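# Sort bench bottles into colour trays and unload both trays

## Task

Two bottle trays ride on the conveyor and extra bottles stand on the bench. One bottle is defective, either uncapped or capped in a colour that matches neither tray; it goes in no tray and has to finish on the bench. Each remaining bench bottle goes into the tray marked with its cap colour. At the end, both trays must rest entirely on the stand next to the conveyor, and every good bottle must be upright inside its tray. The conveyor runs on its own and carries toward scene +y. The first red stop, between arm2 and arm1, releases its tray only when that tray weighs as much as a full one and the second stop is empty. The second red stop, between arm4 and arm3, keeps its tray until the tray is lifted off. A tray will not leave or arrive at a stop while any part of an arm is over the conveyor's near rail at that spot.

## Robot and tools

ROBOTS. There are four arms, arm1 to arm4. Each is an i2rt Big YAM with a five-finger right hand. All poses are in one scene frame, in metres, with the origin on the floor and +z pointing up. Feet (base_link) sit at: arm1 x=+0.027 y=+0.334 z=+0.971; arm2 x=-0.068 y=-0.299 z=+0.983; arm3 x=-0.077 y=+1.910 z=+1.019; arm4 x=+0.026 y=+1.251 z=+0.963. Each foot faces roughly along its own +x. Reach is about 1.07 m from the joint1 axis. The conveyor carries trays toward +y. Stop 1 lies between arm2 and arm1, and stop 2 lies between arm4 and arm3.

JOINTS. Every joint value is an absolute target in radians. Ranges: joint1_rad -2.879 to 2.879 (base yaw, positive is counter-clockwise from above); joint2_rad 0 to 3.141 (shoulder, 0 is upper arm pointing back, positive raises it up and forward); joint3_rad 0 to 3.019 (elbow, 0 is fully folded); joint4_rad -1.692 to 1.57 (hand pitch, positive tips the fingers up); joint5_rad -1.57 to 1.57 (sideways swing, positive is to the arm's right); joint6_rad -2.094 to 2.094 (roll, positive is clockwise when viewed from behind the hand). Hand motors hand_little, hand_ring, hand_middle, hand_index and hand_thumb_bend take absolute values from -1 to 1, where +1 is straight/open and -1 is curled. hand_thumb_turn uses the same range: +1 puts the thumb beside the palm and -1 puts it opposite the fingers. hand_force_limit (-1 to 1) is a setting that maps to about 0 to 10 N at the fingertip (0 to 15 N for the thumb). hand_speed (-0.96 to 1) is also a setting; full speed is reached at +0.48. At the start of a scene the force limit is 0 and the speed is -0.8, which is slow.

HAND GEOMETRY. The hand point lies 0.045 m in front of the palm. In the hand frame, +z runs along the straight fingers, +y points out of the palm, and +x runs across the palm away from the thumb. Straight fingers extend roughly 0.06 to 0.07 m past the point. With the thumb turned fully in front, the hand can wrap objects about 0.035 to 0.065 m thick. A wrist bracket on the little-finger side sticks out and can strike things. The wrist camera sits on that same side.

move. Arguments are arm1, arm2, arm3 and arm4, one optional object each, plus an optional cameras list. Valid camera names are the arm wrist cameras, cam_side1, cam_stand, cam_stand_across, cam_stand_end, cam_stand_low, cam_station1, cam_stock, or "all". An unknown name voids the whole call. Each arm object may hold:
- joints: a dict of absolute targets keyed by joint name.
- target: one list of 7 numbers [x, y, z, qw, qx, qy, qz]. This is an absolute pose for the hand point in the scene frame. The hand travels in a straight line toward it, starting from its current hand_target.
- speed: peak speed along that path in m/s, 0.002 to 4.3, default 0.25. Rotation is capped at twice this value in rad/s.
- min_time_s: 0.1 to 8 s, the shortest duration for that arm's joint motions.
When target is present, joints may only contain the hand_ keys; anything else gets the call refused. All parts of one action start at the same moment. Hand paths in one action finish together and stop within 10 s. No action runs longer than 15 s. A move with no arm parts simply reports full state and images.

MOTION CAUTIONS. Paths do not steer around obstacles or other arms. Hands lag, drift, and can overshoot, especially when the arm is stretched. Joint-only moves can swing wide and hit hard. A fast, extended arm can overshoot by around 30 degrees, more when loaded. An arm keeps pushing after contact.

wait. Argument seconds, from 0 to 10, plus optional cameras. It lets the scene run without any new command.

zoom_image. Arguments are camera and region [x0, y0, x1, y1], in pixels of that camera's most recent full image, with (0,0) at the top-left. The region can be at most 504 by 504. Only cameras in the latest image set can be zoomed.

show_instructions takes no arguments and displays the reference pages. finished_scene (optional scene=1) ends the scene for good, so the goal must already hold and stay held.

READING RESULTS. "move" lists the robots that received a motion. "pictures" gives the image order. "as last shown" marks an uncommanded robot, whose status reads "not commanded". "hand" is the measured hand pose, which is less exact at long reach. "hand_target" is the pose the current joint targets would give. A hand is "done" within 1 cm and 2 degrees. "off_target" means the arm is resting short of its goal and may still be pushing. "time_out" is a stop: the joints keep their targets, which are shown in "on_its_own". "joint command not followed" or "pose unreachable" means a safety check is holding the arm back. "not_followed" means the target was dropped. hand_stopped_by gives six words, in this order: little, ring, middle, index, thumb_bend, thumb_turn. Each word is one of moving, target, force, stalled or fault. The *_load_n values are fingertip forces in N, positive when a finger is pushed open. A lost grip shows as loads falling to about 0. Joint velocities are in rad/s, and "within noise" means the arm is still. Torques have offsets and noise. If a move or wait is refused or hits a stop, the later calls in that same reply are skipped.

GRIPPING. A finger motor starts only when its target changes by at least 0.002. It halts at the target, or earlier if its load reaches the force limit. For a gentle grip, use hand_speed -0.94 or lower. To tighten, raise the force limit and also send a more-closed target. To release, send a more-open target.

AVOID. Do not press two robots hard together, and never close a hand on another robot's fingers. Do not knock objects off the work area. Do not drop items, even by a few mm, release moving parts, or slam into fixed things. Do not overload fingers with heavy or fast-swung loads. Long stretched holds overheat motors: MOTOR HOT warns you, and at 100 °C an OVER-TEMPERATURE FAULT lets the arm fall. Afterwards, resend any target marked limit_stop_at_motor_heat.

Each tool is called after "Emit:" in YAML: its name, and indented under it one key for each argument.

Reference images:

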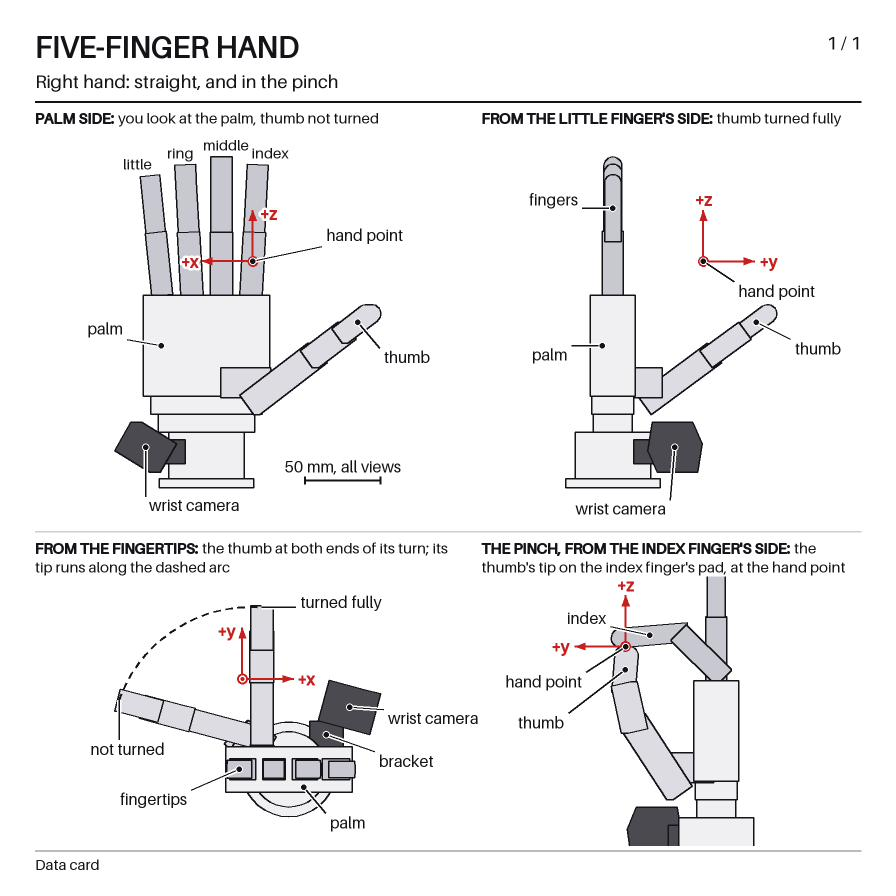

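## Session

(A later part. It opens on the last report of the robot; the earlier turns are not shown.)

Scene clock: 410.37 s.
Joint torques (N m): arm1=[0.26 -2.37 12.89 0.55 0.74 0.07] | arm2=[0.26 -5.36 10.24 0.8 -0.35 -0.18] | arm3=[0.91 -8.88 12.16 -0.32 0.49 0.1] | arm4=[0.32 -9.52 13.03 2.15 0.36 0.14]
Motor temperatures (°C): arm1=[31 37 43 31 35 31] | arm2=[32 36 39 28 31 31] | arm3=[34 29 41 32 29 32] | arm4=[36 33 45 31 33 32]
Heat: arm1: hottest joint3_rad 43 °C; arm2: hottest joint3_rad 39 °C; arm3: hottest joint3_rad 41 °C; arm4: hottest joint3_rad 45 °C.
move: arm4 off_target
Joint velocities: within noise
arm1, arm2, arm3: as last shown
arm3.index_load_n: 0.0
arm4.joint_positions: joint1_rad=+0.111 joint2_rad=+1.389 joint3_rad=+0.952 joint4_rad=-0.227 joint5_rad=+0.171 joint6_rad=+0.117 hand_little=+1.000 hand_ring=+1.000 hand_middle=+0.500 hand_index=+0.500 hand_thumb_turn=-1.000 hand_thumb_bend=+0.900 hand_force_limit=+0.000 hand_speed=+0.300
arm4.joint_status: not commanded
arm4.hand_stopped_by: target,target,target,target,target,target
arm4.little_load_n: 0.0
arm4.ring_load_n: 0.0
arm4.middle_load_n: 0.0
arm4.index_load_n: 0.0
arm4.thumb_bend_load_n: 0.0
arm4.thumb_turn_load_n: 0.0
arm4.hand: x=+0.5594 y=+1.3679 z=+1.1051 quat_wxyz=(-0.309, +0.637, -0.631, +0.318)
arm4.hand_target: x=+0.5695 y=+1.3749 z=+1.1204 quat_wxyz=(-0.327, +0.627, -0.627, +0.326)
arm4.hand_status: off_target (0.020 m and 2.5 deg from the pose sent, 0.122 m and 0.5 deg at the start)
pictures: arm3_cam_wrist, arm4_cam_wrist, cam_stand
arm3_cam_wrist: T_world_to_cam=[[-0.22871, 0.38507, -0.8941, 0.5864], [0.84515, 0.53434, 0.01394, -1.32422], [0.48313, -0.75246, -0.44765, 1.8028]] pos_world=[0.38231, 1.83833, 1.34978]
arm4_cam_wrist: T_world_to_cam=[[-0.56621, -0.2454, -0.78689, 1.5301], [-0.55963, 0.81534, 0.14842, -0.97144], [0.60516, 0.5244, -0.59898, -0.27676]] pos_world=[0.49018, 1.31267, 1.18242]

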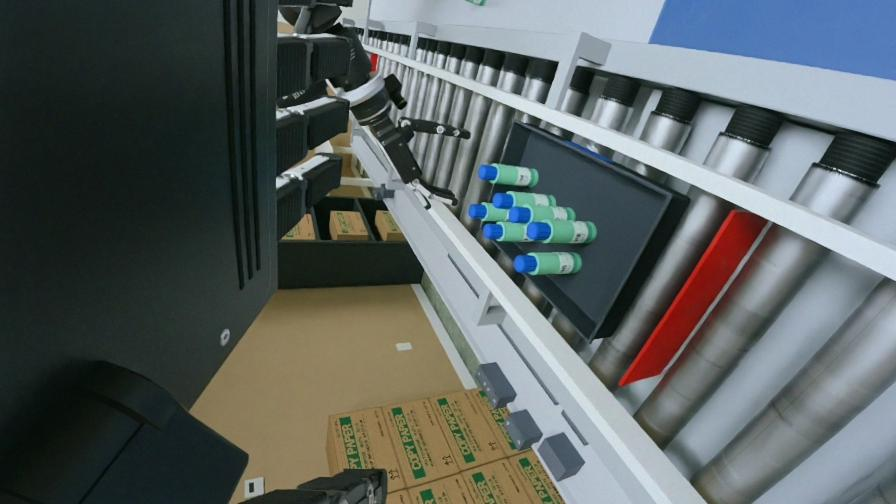

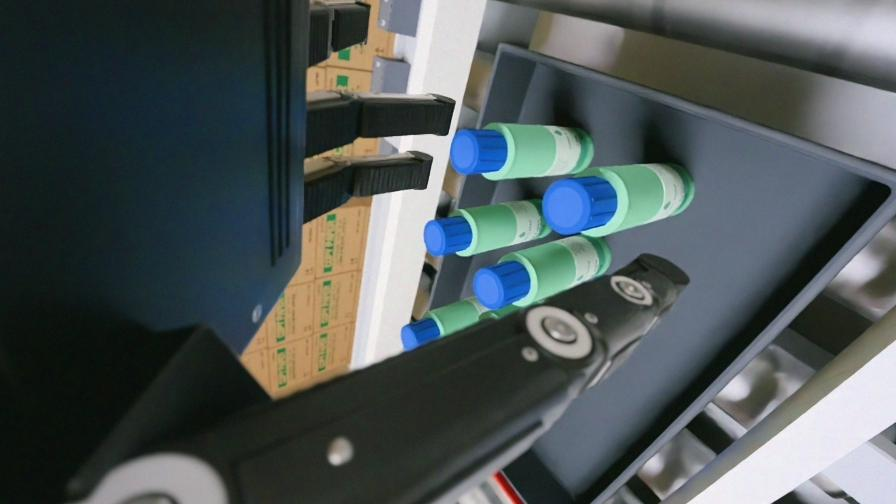

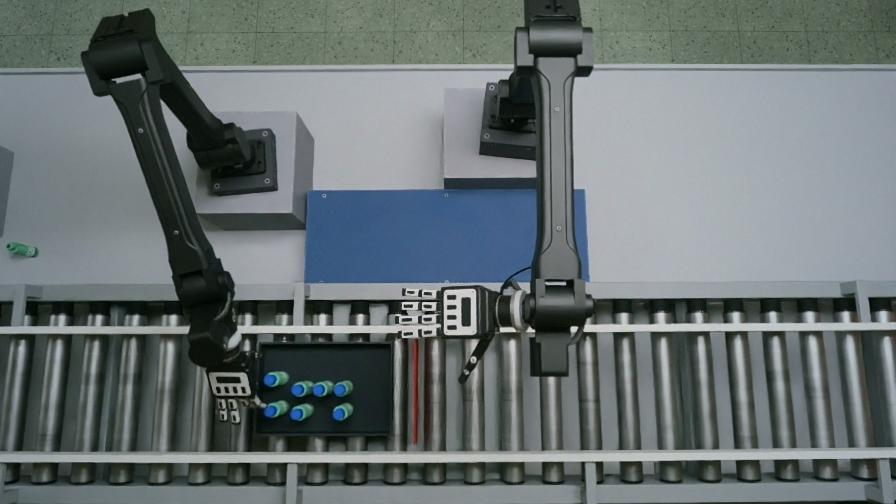

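Emit:
zoom_image:
  camera: "cam_stand"
  region: [180, 320, 320, 450]

Emit:
move:
  cameras: ["cam_stand_end", "cam_stand_across", "arm4_cam_wrist"]

Emit:
zoom_image:
  camera: "cam_stand_end"
  region: [190, 40, 390, 220]

Emit:
zoom_image:
  camera: "arm4_cam_wrist"
  region: [440, 20, 896, 380]

Scaled by 3.600 from the camera's image (finer frame: 1280x720).

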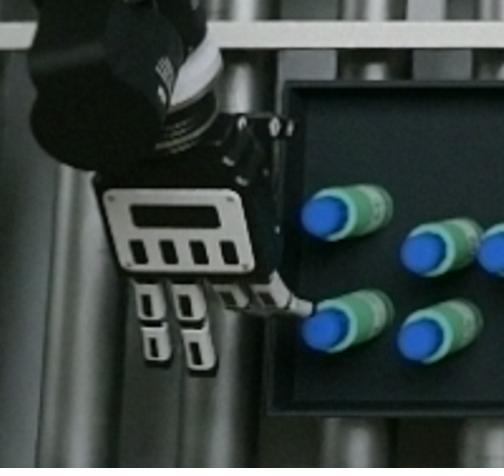

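Scene clock: 411.83 s.
Joint torques (N m): arm1=[0.21 -2.37 12.9 0.57 0.74 0.07] | arm2=[0.26 -5.36 10.26 0.84 -0.35 -0.18] | arm3=[0.85 -8.88 12.16 -0.32 0.49 0.09] | arm4=[0.26 -9.52 13.03 2.14 0.36 0.14]
Motor temperatures (°C): arm1=[31 37 43 31 35 31] | arm2=[32 36 39 28 31 31] | arm3=[34 29 41 32 29 32] | arm4=[36 33 45 31 33 32]
Heat: arm1: hottest joint3_rad 43 °C; arm2: hottest joint3_rad 39 °C; arm3: hottest joint3_rad 41 °C; arm4: hottest joint3_rad 45 °C.
Joint velocities: within noise
arm1.joint_positions: joint1_rad=+1.254 joint2_rad=+0.889 joint3_rad=+0.695 joint4_rad=-1.039 joint5_rad=+0.923 joint6_rad=+1.112 hand_little=+1.000 hand_ring=+1.000 hand_middle=+1.000 hand_index=+1.000 hand_thumb_turn=-1.000 hand_thumb_bend=+1.000 hand_force_limit=+0.000 hand_speed=-0.850
arm1.joint_status: not commanded
arm1.hand_stopped_by: target,target,target,target,target,target
arm1.little_load_n: 0.0
arm1.ring_load_n: 0.0
arm1.middle_load_n: 0.0
arm1.index_load_n: 0.0
arm1.thumb_bend_load_n: 0.0
arm1.thumb_turn_load_n: 0.0
arm1.hand: x=+0.2176 y=+0.5859 z=+1.1316 quat_wxyz=(-0.313, +0.635, -0.623, +0.333) (m; scene frame)
arm1.hand_target: x=+0.2198 y=+0.5994 z=+1.1500 quat_wxyz=(-0.327, +0.627, -0.627, +0.326) (m; scene frame)
arm1.hand_status: not commanded
arm2.joint_positions: joint1_rad=-0.688 joint2_rad=+0.903 joint3_rad=+0.532 joint4_rad=-0.432 joint5_rad=-0.661 joint6_rad=-0.557 hand_little=+1.000 hand_ring=+1.000 hand_middle=+0.500 hand_index=+0.500 hand_thumb_turn=-1.000 hand_thumb_bend=+0.900 hand_force_limit=+0.000 hand_speed=+0.300
arm2.joint_status: not commanded
arm2.hand_stopped_by: target,target,target,target,target,target
arm2.little_load_n: 0.0
arm2.ring_load_n: 0.0
arm2.middle_load_n: 0.0
arm2.index_load_n: 0.0
arm2.thumb_bend_load_n: 0.0
arm2.thumb_turn_load_n: 0.0
arm2.hand: x=+0.2239 y=-0.4516 z=+1.1021 quat_wxyz=(-0.328, +0.626, -0.627, +0.328) (m; scene frame)
arm2.hand_target: x=+0.2201 y=-0.4499 z=+1.0999 quat_wxyz=(-0.326, +0.627, -0.627, +0.326) (m; scene frame)
arm2.hand_status: not commanded
arm3.joint_positions: joint1_rad=+0.110 joint2_rad=+1.586 joint3_rad=+1.551 joint4_rad=-1.502 joint5_rad=+1.148 joint6_rad=+1.529 hand_little=+1.000 hand_ring=+1.000 hand_middle=+1.000 hand_index=+1.000 hand_thumb_turn=+1.000 hand_thumb_bend=+1.000 hand_force_limit=+0.000 hand_speed=-0.800
arm3.joint_status: not commanded
arm3.hand_stopped_by: target,target,target,target,target,target
arm3.little_load_n: -0.5
arm3.ring_load_n: 0.0
arm3.middle_load_n: 0.0
arm3.index_load_n: 0.0
arm3.thumb_bend_load_n: 0.0
arm3.thumb_turn_load_n: -0.5
arm3.hand: x=+0.4388 y=+1.7530 z=+1.2966 quat_wxyz=(+0.004, +0.011, -0.842, +0.539) (m; scene frame)
arm3.hand_target: x=+0.4496 y=+1.7500 z=+1.3000 quat_wxyz=(-0.001, +0.000, -0.843, +0.537) (m; scene frame)
arm3.hand_status: not commanded
arm4.joint_positions: joint1_rad=+0.111 joint2_rad=+1.389 joint3_rad=+0.952 joint4_rad=-0.227 joint5_rad=+0.171 joint6_rad=+0.117 hand_little=+1.000 hand_ring=+1.000 hand_middle=+0.500 hand_index=+0.500 hand_thumb_turn=-1.000 hand_thumb_bend=+0.900 hand_force_limit=+0.000 hand_speed=+0.300
arm4.joint_status: not commanded
arm4.hand_stopped_by: target,target,target,target,target,target
arm4.little_load_n: 0.0
arm4.ring_load_n: 0.0
arm4.middle_load_n: 0.0
arm4.index_load_n: 0.0
arm4.thumb_bend_load_n: 0.0
arm4.thumb_turn_load_n: 0.0
arm4.hand: x=+0.5594 y=+1.3679 z=+1.1051 quat_wxyz=(-0.309, +0.637, -0.631, +0.318) (m; scene frame)
arm4.hand_target: x=+0.5695 y=+1.3749 z=+1.1204 quat_wxyz=(-0.327, +0.627, -0.627, +0.326) (m; scene frame)
arm4.hand_status: off_target (0.020 m and 2.5 deg from the pose sent, 0.122 m and 0.5 deg at the start)
pictures: arm4_cam_wrist, cam_stand_across, cam_stand_end
camera_calibration:
arm4_cam_wrist: T_world_to_cam=[[-0.56621, -0.2454, -0.78689, 1.5301], [-0.55963, 0.81534, 0.14842, -0.97144], [0.60516, 0.5244, -0.59898, -0.27676]] pos_world=[0.49018, 1.31267, 1.18242]

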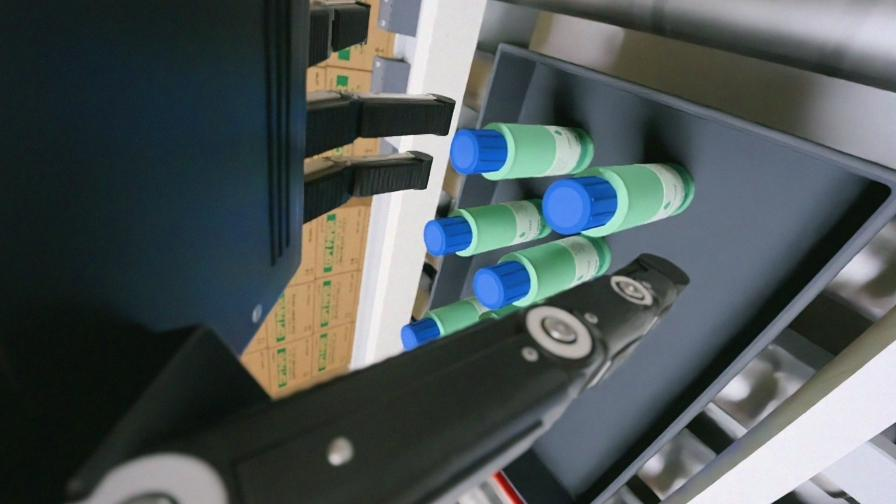

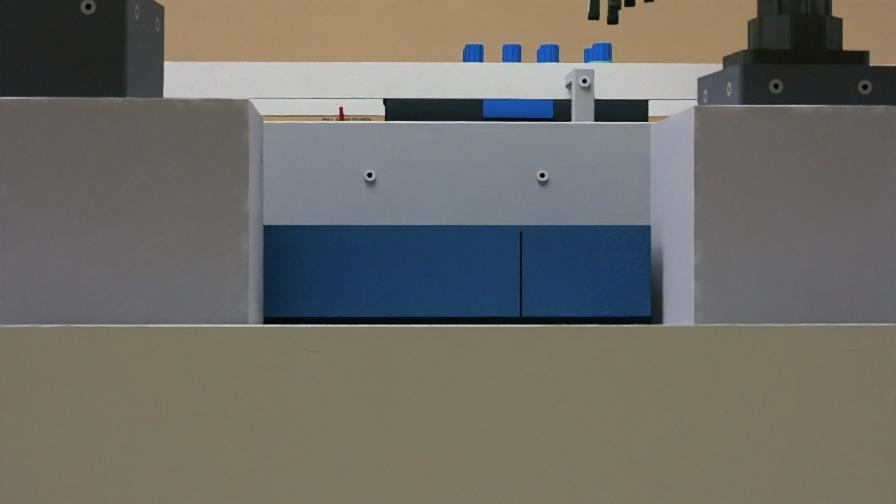

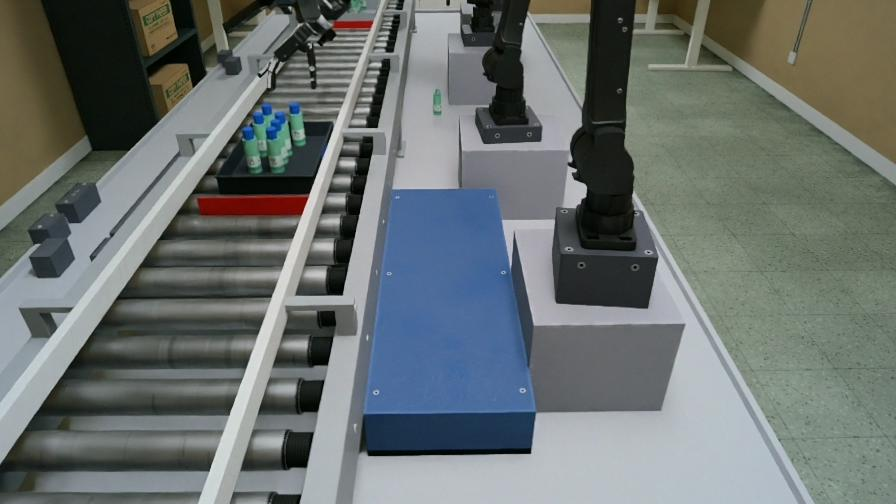

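Scaled by 2.520 from the camera's image (finer frame: 1280x720).

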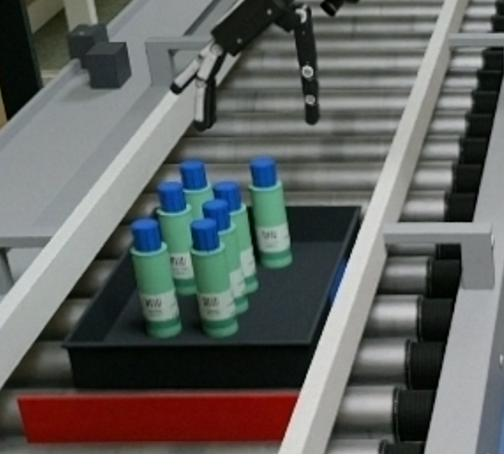

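Scaled by 1.105 from the camera's image (finer frame: 1280x720).

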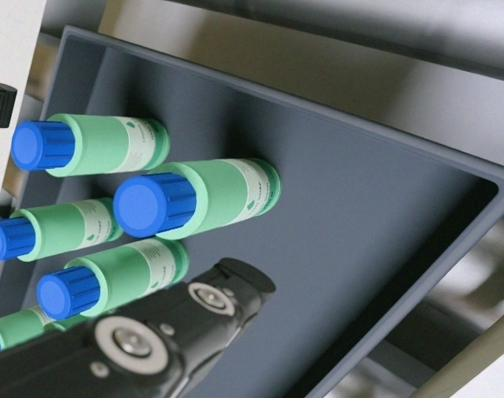

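Emit:
move:
  arm4: {"target": [0.571, 1.385, 1.095, 0.3265, -0.6272, 0.6272, -0.3265], "speed": 0.05, "joints": {"hand_index": 0.2, "hand_middle": 0.2, "hand_thumb_bend": 0.6}}
  cameras: ["arm4_cam_wrist"]

Emit:
zoom_image:
  camera: "arm4_cam_wrist"
  region: [300, 60, 800, 400]

Scene clock: 414.30 s.
Joint torques (N m): arm1=[0.21 -2.43 12.89 0.58 0.74 0.07] | arm2=[0.38 -5.42 10.28 0.8 -0.36 -0.18] | arm3=[0.91 -8.94 12.16 -0.31 0.49 0.1] | arm4=[0.5 -8.76 10.69 2.19 0.36 0.13]
Motor temperatures (°C): arm1=[31 37 44 31 35 31] | arm2=[32 36 39 28 31 31] | arm3=[34 29 41 32 29 32] | arm4=[36 33 45 31 33 32]
Heat: arm1: hottest joint3_rad 44 °C; arm2: hottest joint3_rad 39 °C; arm3: hottest joint3_rad 41 °C; arm4: hottest joint3_rad 45 °C.
move: arm4 done
Joint velocities: within noise
arm1, arm2, arm3: as last shown
arm2.thumb_turn_load_n: -0.5
arm3.little_load_n: 0.0
arm4.joint_positions: joint1_rad=+0.132 joint2_rad=+1.417 joint3_rad=+0.945 joint4_rad=-0.158 joint5_rad=+0.189 joint6_rad=+0.130 hand_little=+1.000 hand_ring=+1.000 hand_middle=+0.200 hand_index=+0.200 hand_thumb_turn=-1.000 hand_thumb_bend=+0.600 hand_force_limit=+0.000 hand_speed=+0.300
arm4.joint_status: all done
arm4.hand_stopped_by: target,target,target,target,target,target
arm4.little_load_n: 0.0
arm4.ring_load_n: 0.0
arm4.middle_load_n: 0.0
arm4.index_load_n: 0.0
arm4.thumb_bend_load_n: 0.0
arm4.thumb_turn_load_n: 0.0
arm4.hand: x=+0.5697 y=+1.3789 z=+1.0993 quat_wxyz=(-0.322, +0.629, -0.627, +0.328)
arm4.hand_target: x=+0.5708 y=+1.3851 z=+1.0951 quat_wxyz=(-0.326, +0.627, -0.627, +0.326)
arm4.hand_status: done (0.008 m and 0.6 deg from the pose sent, 0.023 m and 2.5 deg at the start)
arm4_cam_wrist: T_world_to_cam=[[-0.53819, -0.23891, -0.80825, 1.53255], [-0.56337, 0.81524, 0.13416, -0.9558], [0.62686, 0.52755, -0.57335, -0.33705]] pos_world=[0.49761, 1.32315, 1.17367]

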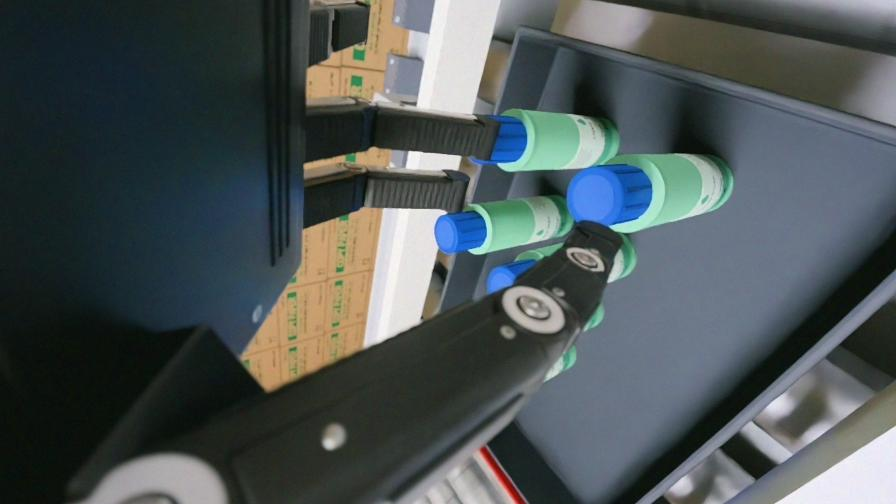

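Scaled by 1.008 from the camera's image (finer frame: 1280x720).

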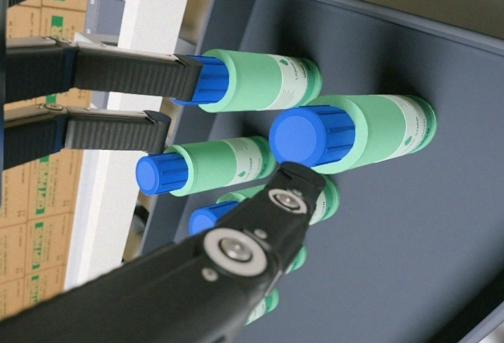

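Emit:
move:
  arm4: {"target": [0.571, 1.386, 1.06, 0.3265, -0.6272, 0.6272, -0.3265], "speed": 0.05, "joints": {"hand_index": 0.33, "hand_middle": 0.33, "hand_thumb_bend": 0.62}}
  cameras: ["arm4_cam_wrist"]

Emit:
zoom_image:
  camera: "arm4_cam_wrist"
  region: [300, 60, 800, 400]

Scene clock: 416.20 s.
Joint torques (N m): arm1=[0.21 -2.43 12.9 0.57 0.74 0.07] | arm2=[0.32 -5.36 10.25 0.79 -0.35 -0.17] | arm3=[0.85 -8.82 12.16 -0.32 0.5 0.1] | arm4=[0.56 -9.05 10.14 2.17 0.37 0.14]
Motor temperatures (°C): arm1=[31 37 44 31 35 31] | arm2=[32 36 39 28 31 31] | arm3=[34 29 41 32 29 32] | arm4=[36 33 45 32 33 32]
Heat: arm1: hottest joint3_rad 44 °C; arm2: hottest joint3_rad 39 °C; arm3: hottest joint3_rad 41 °C; arm4: hottest joint3_rad 45 °C.
move: arm4 done
Joint velocities: within noise
arm1, arm2, arm3: as last shown
arm2.thumb_turn_load_n: 0.0
arm4.joint_positions: joint1_rad=+0.133 joint2_rad=+1.470 joint3_rad=+0.896 joint4_rad=-0.055 joint5_rad=+0.191 joint6_rad=+0.131 hand_little=+1.000 hand_ring=+1.000 hand_middle=+0.330 hand_index=+0.330 hand_thumb_turn=-1.000 hand_thumb_bend=+0.620 hand_force_limit=+0.000 hand_speed=+0.300
arm4.joint_status: all done
arm4.hand_stopped_by: target,target,target,target,target,target
arm4.little_load_n: 0.0
arm4.ring_load_n: 0.0
arm4.middle_load_n: 0.0
arm4.index_load_n: 0.0
arm4.thumb_bend_load_n: 0.0
arm4.thumb_turn_load_n: 0.0
arm4.hand: x=+0.5706 y=+1.3792 z=+1.0647 quat_wxyz=(-0.322, +0.629, -0.627, +0.328)
arm4.hand_target: x=+0.5709 y=+1.3858 z=+1.0602 quat_wxyz=(-0.326, +0.627, -0.627, +0.327)
arm4.hand_status: done (0.008 m and 0.6 deg from the pose sent, 0.040 m and 0.6 deg at the start)
arm4_cam_wrist: T_world_to_cam=[[-0.53768, -0.23799, -0.80886, 1.50435], [-0.56224, 0.81611, 0.13362, -0.95223], [0.62832, 0.52662, -0.57261, -0.35798]] pos_world=[0.49841, 1.32366, 1.13907]

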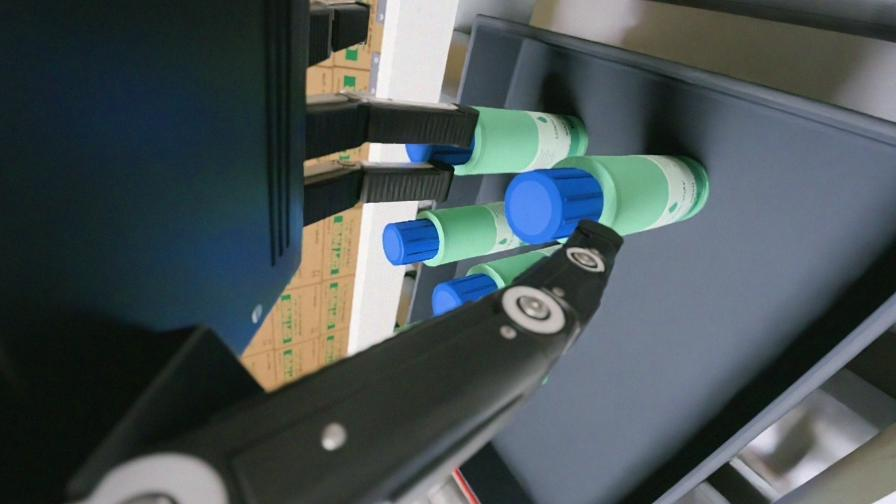

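Scaled by 1.008 from the camera's image (finer frame: 1280x720).

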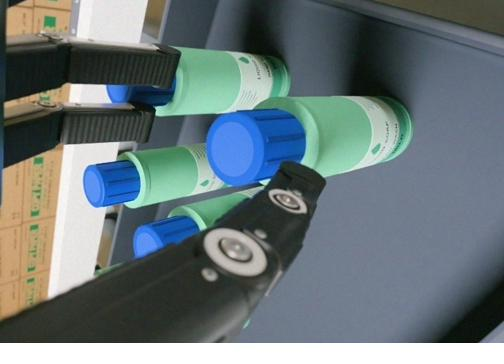

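Emit:
move:
  arm4: {"target": [0.564, 1.386, 1.052, 0.3265, -0.6272, 0.6272, -0.3265], "speed": 0.05}

Emit:
move:
  arm4: {"target": [0.564, 1.386, 1.038, 0.3265, -0.6272, 0.6272, -0.3265], "speed": 0.04}
  cameras: ["arm4_cam_wrist", "cam_stand"]

Emit:
zoom_image:
  camera: "cam_stand"
  region: [180, 320, 320, 450]

Scene clock: 417.77 s.
Joint torques (N m): arm1=[0.21 -2.37 12.89 0.57 0.74 0.07] | arm2=[0.38 -5.48 10.28 0.75 -0.36 -0.18] | arm3=[0.85 -8.88 12.16 -0.32 0.49 0.1] | arm4=[0.56 -9.11 9.94 2.15 0.37 0.14]
Motor temperatures (°C): arm1=[31 37 44 31 35 31] | arm2=[32 36 39 28 31 31] | arm3=[34 29 41 32 29 32] | arm4=[36 33 45 32 33 32]
Heat: arm1: hottest joint3_rad 44 °C; arm2: hottest joint3_rad 39 °C; arm3: hottest joint3_rad 41 °C; arm4: hottest joint3_rad 45 °C.
move: arm4 done
Joint velocities: within noise
arm1, arm2, arm3: as last shown
arm1.ring_load_n: -0.5
arm1.middle_load_n: -0.5
arm3.middle_load_n: 0.5
arm4.joint_positions: joint1_rad=+0.137 joint2_rad=+1.470 joint3_rad=+0.867 joint4_rad=-0.030 joint5_rad=+0.194 joint6_rad=+0.134 hand_little=+1.000 hand_ring=+1.000 hand_middle=+0.330 hand_index=+0.330 hand_thumb_turn=-1.000 hand_thumb_bend=+0.620 hand_force_limit=+0.000 hand_speed=+0.300
arm4.joint_status: not commanded
arm4.hand_stopped_by: target,target,target,target,target,target
arm4.little_load_n: 0.0
arm4.ring_load_n: 0.0
arm4.middle_load_n: 0.0
arm4.index_load_n: 0.0
arm4.thumb_bend_load_n: -0.5
arm4.thumb_turn_load_n: 0.0
arm4.hand: x=+0.5638 y=+1.3795 z=+1.0553 quat_wxyz=(-0.321, +0.629, -0.627, +0.327)
arm4.hand_target: x=+0.5638 y=+1.3860 z=+1.0521 quat_wxyz=(-0.327, +0.627, -0.627, +0.326)
arm4.hand_status: done (0.007 m and 0.7 deg from the pose sent, 0.016 m and 0.6 deg at the start)
pictures: none

Scene clock: 418.73 s.
Joint torques (N m): arm1=[0.21 -2.37 12.89 0.57 0.74 0.07] | arm2=[0.32 -5.36 10.26 0.8 -0.36 -0.19] | arm3=[0.91 -8.88 12.16 -0.32 0.49 0.1] | arm4=[0.56 -8.94 9.73 2.22 0.37 0.14]
Motor temperatures (°C): arm1=[31 37 44 31 35 31] | arm2=[32 36 39 28 31 31] | arm3=[34 29 41 32 29 32] | arm4=[36 33 45 32 33 32]
Heat: arm1: hottest joint3_rad 44 °C; arm2: hottest joint3_rad 39 °C; arm3: hottest joint3_rad 41 °C; arm4: hottest joint3_rad 45 °C.
move: arm4 done
Joint velocities: within noise
arm1, arm2, arm3: as last shown
arm1.ring_load_n: 0.0
arm1.middle_load_n: 0.0
arm2.thumb_bend_load_n: 0.5
arm3.middle_load_n: 0.0
arm4.joint_positions: joint1_rad=+0.137 joint2_rad=+1.492 joint3_rad=+0.849 joint4_rad=+0.013 joint5_rad=+0.195 joint6_rad=+0.134 hand_little=+1.000 hand_ring=+1.000 hand_middle=+0.330 hand_index=+0.330 hand_thumb_turn=-1.000 hand_thumb_bend=+0.620 hand_force_limit=+0.000 hand_speed=+0.300
arm4.joint_status: not commanded
arm4.hand_stopped_by: target,target,target,target,target,target
arm4.little_load_n: 0.0
arm4.ring_load_n: 0.0
arm4.middle_load_n: 0.0
arm4.index_load_n: 0.0
arm4.thumb_bend_load_n: 0.0
arm4.thumb_turn_load_n: 0.0
arm4.hand: x=+0.5639 y=+1.3794 z=+1.0425 quat_wxyz=(-0.322, +0.629, -0.627, +0.328)
arm4.hand_target: x=+0.5638 y=+1.3860 z=+1.0381 quat_wxyz=(-0.326, +0.627, -0.627, +0.326)
arm4.hand_status: done (0.008 m and 0.6 deg from the pose sent, 0.018 m and 0.7 deg at the start)
arm4_cam_wrist: T_world_to_cam=[[-0.53795, -0.23783, -0.80873, 1.48262], [-0.56206, 0.8162, 0.13384, -0.95364], [0.62825, 0.52655, -0.57275, -0.36631]] pos_world=[0.49171, 1.32386, 1.11687]

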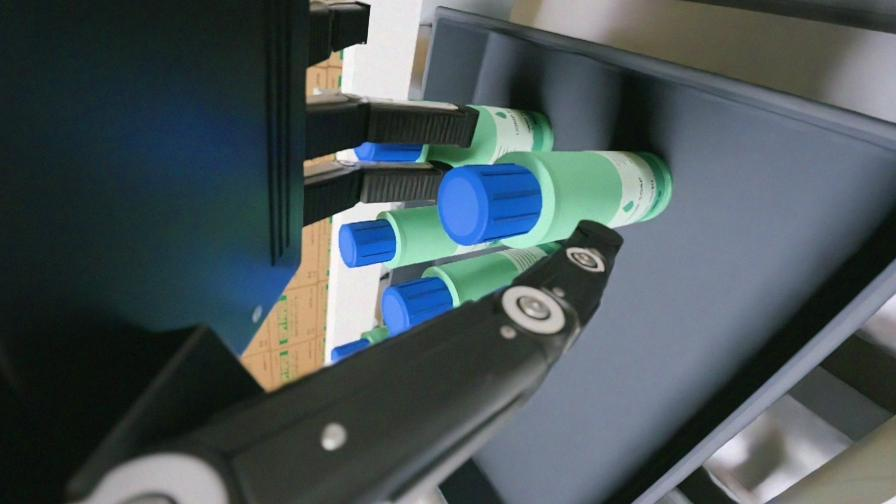

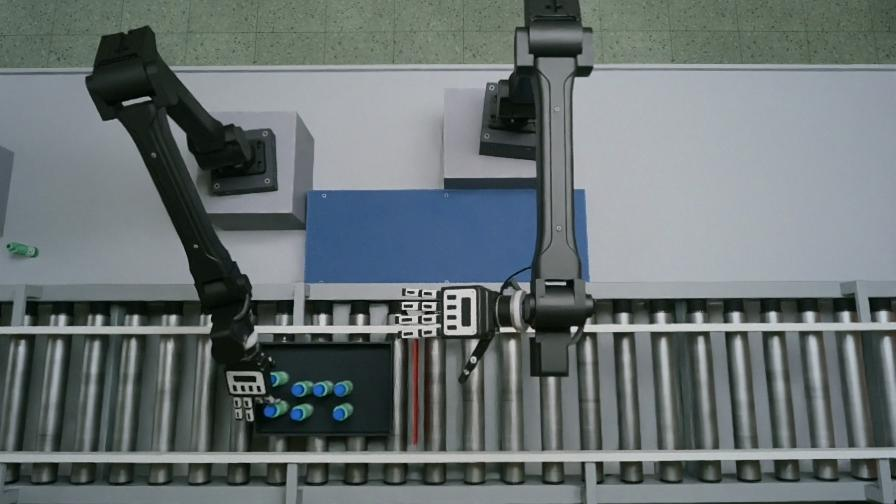

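Scaled by 3.600 from the camera's image (finer frame: 1280x720).

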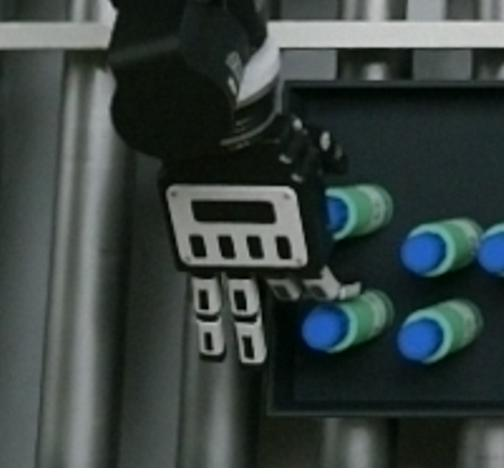

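Emit:
move:
  arm4: {"target": [0.564, 1.386, 1.02, 0.3265, -0.6272, 0.6272, -0.3265], "speed": 0.04}
  cameras: ["arm4_cam_wrist"]

Scene clock: 420.00 s.
Joint torques (N m): arm1=[0.26 -2.37 12.89 0.57 0.74 0.07] | arm2=[0.32 -5.42 10.28 0.76 -0.35 -0.18] | arm3=[0.91 -8.94 12.18 -0.32 0.49 0.09] | arm4=[0.62 -9.23 9.43 2.17 0.37 0.13]
Motor temperatures (°C): arm1=[31 37 44 31 35 31] | arm2=[32 36 39 28 31 31] | arm3=[34 29 41 32 29 32] | arm4=[36 33 45 32 33 32]
Heat: arm1: hottest joint3_rad 44 °C; arm2: hottest joint3_rad 39 °C; arm3: hottest joint3_rad 41 °C; arm4: hottest joint3_rad 45 °C.
move: arm4 done
Joint velocities: within noise
arm1, arm2, arm3: as last shown
arm2.thumb_bend_load_n: 0.0
arm3.middle_load_n: -0.5
arm3.thumb_turn_load_n: 0.0
arm4.joint_positions: joint1_rad=+0.137 joint2_rad=+1.527 joint3_rad=+0.829 joint4_rad=+0.068 joint5_rad=+0.195 joint6_rad=+0.134 hand_little=+1.000 hand_ring=+1.000 hand_middle=+0.330 hand_index=+0.330 hand_thumb_turn=-1.000 hand_thumb_bend=+0.620 hand_force_limit=+0.000 hand_speed=+0.300
arm4.joint_status: not commanded
arm4.hand_stopped_by: target,target,target,target,target,target
arm4.little_load_n: 0.0
arm4.ring_load_n: 0.0
arm4.middle_load_n: 0.0
arm4.index_load_n: 0.0
arm4.thumb_bend_load_n: 0.0
arm4.thumb_turn_load_n: 0.0
arm4.hand: x=+0.5642 y=+1.3794 z=+1.0242 quat_wxyz=(-0.322, +0.629, -0.627, +0.328)
arm4.hand_target: x=+0.5639 y=+1.3860 z=+1.0202 quat_wxyz=(-0.327, +0.627, -0.627, +0.326)
arm4.hand_status: done (0.008 m and 0.6 deg from the pose sent, 0.023 m and 0.6 deg at the start)
arm4_cam_wrist: T_world_to_cam=[[-0.53821, -0.23795, -0.80852, 1.46804], [-0.56206, 0.81618, 0.13394, -0.95111], [0.62802, 0.52653, -0.57302, -0.37654]] pos_world=[0.49201, 1.32386, 1.09857]

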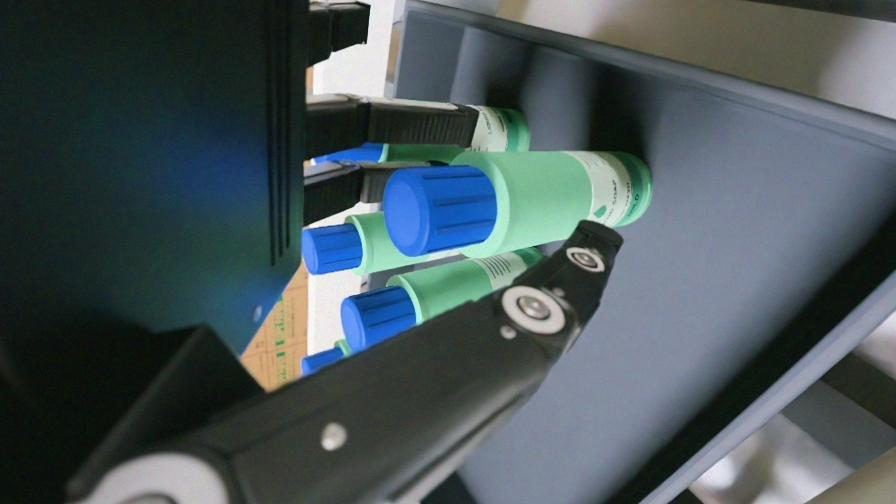

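Emit:
move:
  arm4: {"joints": {"hand_speed": -0.6, "hand_force_limit": -0.6, "hand_index": 0.2, "hand_middle": 0.2, "hand_thumb_bend": 0.3}}

Emit:
move:
  arm4: {"joints": {"hand_speed": -0.85, "hand_force_limit": -0.6, "hand_index": 0.01, "hand_middle": 0.01, "hand_thumb_bend": 0.2}}
  cameras: ["arm4_cam_wrist"]

Scene clock: 421.23 s.
Joint torques (N m): arm1=[0.21 -2.43 12.89 0.55 0.74 0.07] | arm2=[0.32 -5.36 10.24 0.79 -0.35 -0.18] | arm3=[0.91 -8.88 12.18 -0.32 0.49 0.09] | arm4=[0.5 -9.23 9.42 2.15 0.37 0.13]
Motor temperatures (°C): arm1=[31 37 45 31 35 31] | arm2=[32 36 39 28 31 31] | arm3=[34 29 41 32 29 32] | arm4=[36 33 45 32 33 32]
Heat: arm1: hottest joint3_rad 45 °C; arm2: hottest joint3_rad 39 °C; arm3: hottest joint3_rad 41 °C; arm4: hottest joint3_rad 45 °C.
move: arm4 done
Joint velocities: within noise
arm1, arm2, arm3: as last shown
arm2.index_load_n: -0.5
arm3.middle_load_n: 0.0
arm4.joint_positions: joint1_rad=+0.137 joint2_rad=+1.527 joint3_rad=+0.829 joint4_rad=+0.068 joint5_rad=+0.195 joint6_rad=+0.134 hand_little=+1.000 hand_ring=+1.000 hand_middle=+0.200 hand_index=+0.200 hand_thumb_turn=-1.000 hand_thumb_bend=+0.300 hand_force_limit=-0.600 hand_speed=-0.600
arm4.joint_status: all done
arm4.hand_stopped_by: target,target,target,target,target,target
arm4.little_load_n: 0.0
arm4.ring_load_n: 0.0
arm4.middle_load_n: 0.0
arm4.index_load_n: 0.0
arm4.thumb_bend_load_n: 0.0
arm4.thumb_turn_load_n: 0.0
arm4.hand: x=+0.5642 y=+1.3794 z=+1.0242 quat_wxyz=(-0.322, +0.629, -0.627, +0.328)
arm4.hand_target: x=+0.5639 y=+1.3859 z=+1.0202 quat_wxyz=(-0.326, +0.627, -0.627, +0.326)
arm4.hand_status: not commanded
pictures: none

Scene clock: 421.93 s.
Joint torques (N m): arm1=[0.26 -2.37 12.9 0.57 0.74 0.08] | arm2=[0.5 -5.42 10.28 0.8 -0.36 -0.17] | arm3=[0.85 -8.88 12.16 -0.32 0.49 0.1] | arm4=[0.56 -9.23 9.42 2.18 0.35 0.13]
Motor temperatures (°C): arm1=[31 37 45 31 35 31] | arm2=[32 36 39 28 31 31] | arm3=[34 29 41 32 29 32] | arm4=[36 33 44 32 33 32]
Heat: arm1: hottest joint3_rad 45 °C; arm2: hottest joint3_rad 39 °C; arm3: hottest joint3_rad 41 °C; arm4: hottest joint3_rad 44 °C.
move: arm4 off_target
Joint velocities: within noise
arm1, arm2, arm3: as last shown
arm2.index_load_n: 0.0
arm3.thumb_turn_load_n: -0.5
arm4.joint_positions: joint1_rad=+0.137 joint2_rad=+1.527 joint3_rad=+0.829 joint4_rad=+0.068 joint5_rad=+0.195 joint6_rad=+0.134 hand_little=+1.000 hand_ring=+1.000 hand_middle=+0.133 hand_index=+0.091 hand_thumb_turn=-1.000 hand_thumb_bend=+0.246 hand_force_limit=-0.600 hand_speed=-0.850
arm4.joint_status: hand_middle off_target (ended at +0.133, target +0.010); hand_index off_target (ended at +0.091, target +0.010); hand_thumb_bend off_target (ended at +0.246, target +0.200); the others done
arm4.hand_stopped_by: target,target,force,force,force,target
arm4.little_load_n: 0.0
arm4.ring_load_n: 0.0
arm4.middle_load_n: 3.5
arm4.index_load_n: 2.5
arm4.thumb_bend_load_n: 3.5
arm4.thumb_turn_load_n: -0.5
arm4.hand: x=+0.5642 y=+1.3793 z=+1.0242 quat_wxyz=(-0.322, +0.629, -0.627, +0.328)
arm4.hand_target: x=+0.5639 y=+1.3858 z=+1.0202 quat_wxyz=(-0.326, +0.627, -0.627, +0.326)
arm4.hand_status: not commanded
arm4_cam_wrist: T_world_to_cam=[[-0.53834, -0.23752, -0.80856, 1.46757], [-0.56158, 0.81649, 0.13406, -0.95188], [0.62834, 0.52624, -0.57294, -0.37641]] pos_world=[0.49201, 1.32386, 1.09857]

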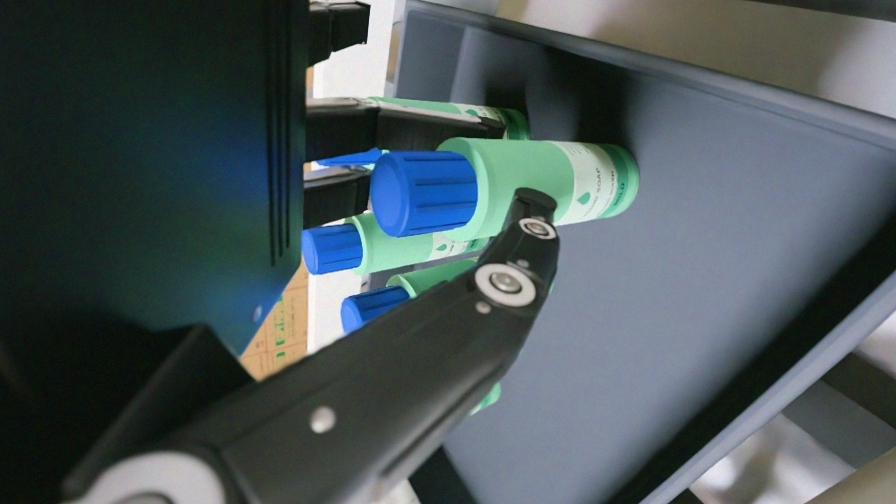

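Emit:
move:
  arm4: {"target": [0.564, 1.386, 1.042, 0.3265, -0.6272, 0.6272, -0.3265], "speed": 0.04}
  cameras: ["arm4_cam_wrist"]

Emit:
move:
  arm4: {"target": [0.524, 1.405, 1.042, 0.3265, -0.6272, 0.6272, -0.3265], "speed": 0.05}
  cameras: ["arm4_cam_wrist", "cam_stand"]

Emit:
zoom_image:
  camera: "cam_stand"
  region: [180, 320, 320, 450]

Scene clock: 423.73 s.
Joint torques (N m): arm1=[0.26 -2.43 12.9 0.57 0.74 0.07] | arm2=[0.38 -5.48 10.28 0.77 -0.36 -0.18] | arm3=[0.85 -8.82 12.16 -0.32 0.5 0.1] | arm4=[0.56 -11.28 11.74 1.05 0.34 0.13]
Motor temperatures (°C): arm1=[31 37 45 31 35 31] | arm2=[32 36 39 28 31 31] | arm3=[34 29 41 32 29 32] | arm4=[36 33 44 32 33 32]
Heat: arm1: hottest joint3_rad 45 °C; arm2: hottest joint3_rad 39 °C; arm3: hottest joint3_rad 41 °C; arm4: hottest joint3_rad 44 °C.
move: arm4 off_target
Joint velocities: within noise
arm1.joint_positions: joint1_rad=+1.254 joint2_rad=+0.889 joint3_rad=+0.695 joint4_rad=-1.039 joint5_rad=+0.923 joint6_rad=+1.112 hand_little=+1.000 hand_ring=+1.000 hand_middle=+1.000 hand_index=+1.000 hand_thumb_turn=-1.000 hand_thumb_bend=+1.000 hand_force_limit=+0.000 hand_speed=-0.850
arm1.joint_status: not commanded
arm1.hand_stopped_by: target,target,target,target,target,target
arm1.little_load_n: 0.0
arm1.ring_load_n: 0.0
arm1.middle_load_n: 0.0
arm1.index_load_n: 0.0
arm1.thumb_bend_load_n: 0.0
arm1.thumb_turn_load_n: 0.0
arm1.hand: x=+0.2176 y=+0.5859 z=+1.1316 quat_wxyz=(-0.313, +0.635, -0.623, +0.333)
arm1.hand_target: x=+0.2198 y=+0.5994 z=+1.1500 quat_wxyz=(-0.327, +0.627, -0.627, +0.326)
arm1.hand_status: not commanded
arm2.joint_positions: joint1_rad=-0.688 joint2_rad=+0.903 joint3_rad=+0.532 joint4_rad=-0.432 joint5_rad=-0.661 joint6_rad=-0.557 hand_little=+1.000 hand_ring=+1.000 hand_middle=+0.500 hand_index=+0.500 hand_thumb_turn=-1.000 hand_thumb_bend=+0.900 hand_force_limit=+0.000 hand_speed=+0.300
arm2.joint_status: not commanded
arm2.hand_stopped_by: target,target,target,target,target,target
arm2.little_load_n: 0.0
arm2.ring_load_n: 0.0
arm2.middle_load_n: 0.0
arm2.index_load_n: 0.0
arm2.thumb_bend_load_n: 0.0
arm2.thumb_turn_load_n: 0.0
arm2.hand: x=+0.2239 y=-0.4516 z=+1.1021 quat_wxyz=(-0.328, +0.626, -0.627, +0.328)
arm2.hand_target: x=+0.2201 y=-0.4499 z=+1.0999 quat_wxyz=(-0.326, +0.627, -0.627, +0.326)
arm2.hand_status: not commanded
arm3.joint_positions: joint1_rad=+0.110 joint2_rad=+1.586 joint3_rad=+1.551 joint4_rad=-1.502 joint5_rad=+1.148 joint6_rad=+1.529 hand_little=+1.000 hand_ring=+1.000 hand_middle=+1.000 hand_index=+1.000 hand_thumb_turn=+1.000 hand_thumb_bend=+1.000 hand_force_limit=+0.000 hand_speed=-0.800
arm3.joint_status: not commanded
arm3.hand_stopped_by: target,target,target,target,target,target
arm3.little_load_n: 0.0
arm3.ring_load_n: -0.5
arm3.middle_load_n: 0.0
arm3.index_load_n: 0.0
arm3.thumb_bend_load_n: 0.0
arm3.thumb_turn_load_n: 0.0
arm3.hand: x=+0.4388 y=+1.7530 z=+1.2966 quat_wxyz=(+0.004, +0.011, -0.842, +0.539)
arm3.hand_target: x=+0.4496 y=+1.7500 z=+1.3000 quat_wxyz=(-0.001, +0.000, -0.843, +0.537)
arm3.hand_status: not commanded
arm4.joint_positions: joint1_rad=+0.137 joint2_rad=+1.510 joint3_rad=+0.829 joint4_rad=+0.033 joint5_rad=+0.195 joint6_rad=+0.134 hand_little=+1.000 hand_ring=+1.000 hand_middle=+0.133 hand_index=+0.091 hand_thumb_turn=-1.000 hand_thumb_bend=+0.246 hand_force_limit=-0.600 hand_speed=-0.850
arm4.joint_status: not commanded
arm4.hand_stopped_by: target,target,force,force,force,target
arm4.little_load_n: 0.0
arm4.ring_load_n: 0.0
arm4.middle_load_n: 1.5
arm4.index_load_n: 1.5
arm4.thumb_bend_load_n: 2.0
arm4.thumb_turn_load_n: 0.0
arm4.hand: x=+0.5583 y=+1.3780 z=+1.0268 quat_wxyz=(-0.315, +0.632, -0.629, +0.324)
arm4.hand_target: x=+0.5639 y=+1.3858 z=+1.0421 quat_wxyz=(-0.327, +0.627, -0.627, +0.327)
arm4.hand_status: off_target (0.018 m and 1.5 deg from the pose sent, 0.019 m and 0.6 deg at the start)
arm4_cam_wrist: T_world_to_cam=[[-0.55208, -0.24077, -0.79827, 1.46784], [-0.5592, 0.81708, 0.1403, -0.96293], [0.61847, 0.52384, -0.58573, -0.3485]] pos_world=[0.48744, 1.32276, 1.10269]

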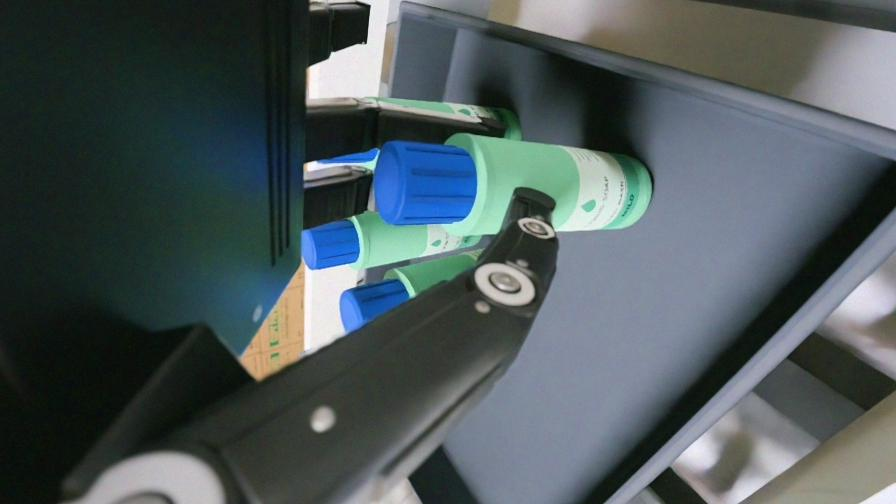

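Scene clock: 425.17 s.
Joint torques (N m): arm1=[0.21 -2.37 12.89 0.57 0.74 0.07] | arm2=[0.5 -5.48 10.26 0.79 -0.36 -0.17] | arm3=[0.91 -8.88 12.18 -0.32 0.49 0.09] | arm4=[0.44 -9.99 9.74 1.1 0.4 0.14]
Motor temperatures (°C): arm1=[31 37 45 31 35 31] | arm2=[32 36 39 28 31 31] | arm3=[34 29 41 32 29 32] | arm4=[36 33 44 31 33 32]
Heat: arm1: hottest joint3_rad 45 °C; arm2: hottest joint3_rad 39 °C; arm3: hottest joint3_rad 41 °C; arm4: hottest joint3_rad 44 °C.
move: arm4 done
Joint velocities: within noise
arm1, arm2, arm3: as last shown
arm2.thumb_turn_load_n: 0.5
arm3.ring_load_n: 0.0
arm4.joint_positions: joint1_rad=+0.210 joint2_rad=+1.428 joint3_rad=+0.766 joint4_rad=+0.026 joint5_rad=+0.252 joint6_rad=+0.175 hand_little=+1.000 hand_ring=+1.000 hand_middle=+0.132 hand_index=+0.091 hand_thumb_turn=-1.000 hand_thumb_bend=+0.245 hand_force_limit=-0.600 hand_speed=-0.850
arm4.joint_status: not commanded
arm4.hand_stopped_by: target,target,force,force,force,target
arm4.little_load_n: 0.0
arm4.ring_load_n: 0.0
arm4.middle_load_n: 1.0
arm4.index_load_n: 0.0
arm4.thumb_bend_load_n: 1.0
arm4.thumb_turn_load_n: 0.5
arm4.hand: x=+0.5281 y=+1.4008 z=+1.0382 quat_wxyz=(-0.324, +0.629, -0.626, +0.329)
arm4.hand_target: x=+0.5241 y=+1.4050 z=+1.0419 quat_wxyz=(-0.327, +0.627, -0.627, +0.326)
arm4.hand_status: done (0.007 m and 0.5 deg from the pose sent, 0.046 m and 1.5 deg at the start)
arm4_cam_wrist: T_world_to_cam=[[-0.53428, -0.23966, -0.81062, 1.4676], [-0.56487, 0.81464, 0.13145, -0.98449], [0.62887, 0.52813, -0.57062, -0.36226]] pos_world=[0.45581, 1.34505, 1.11237]

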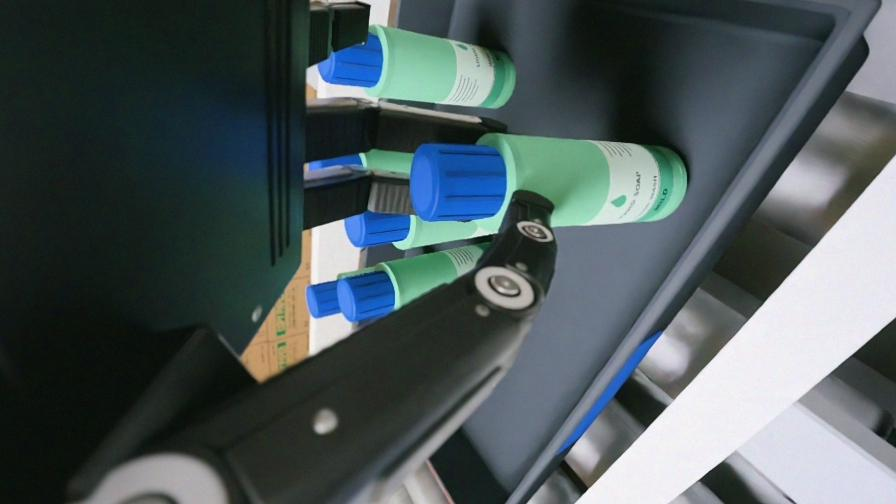

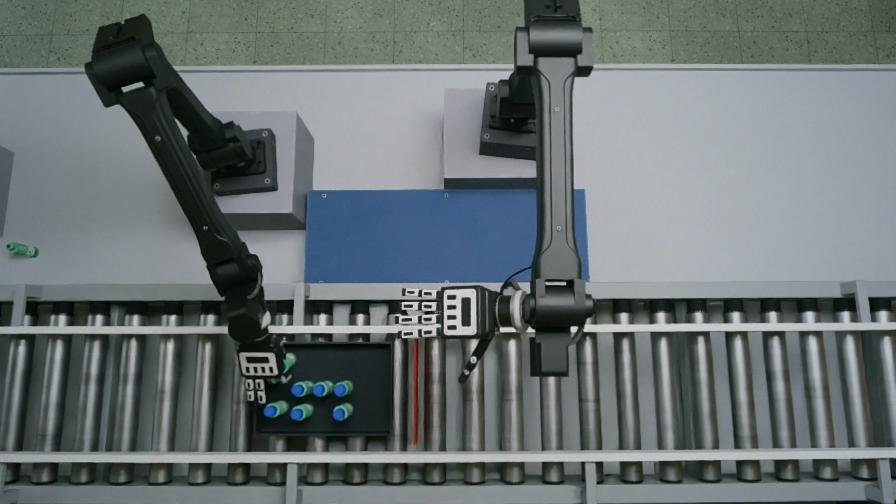

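Scaled by 3.600 from the camera's image (finer frame: 1280x720).

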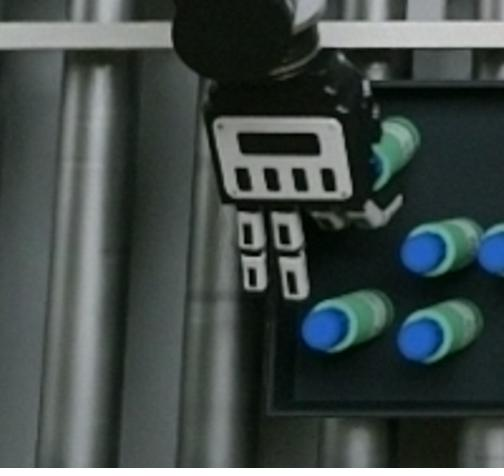

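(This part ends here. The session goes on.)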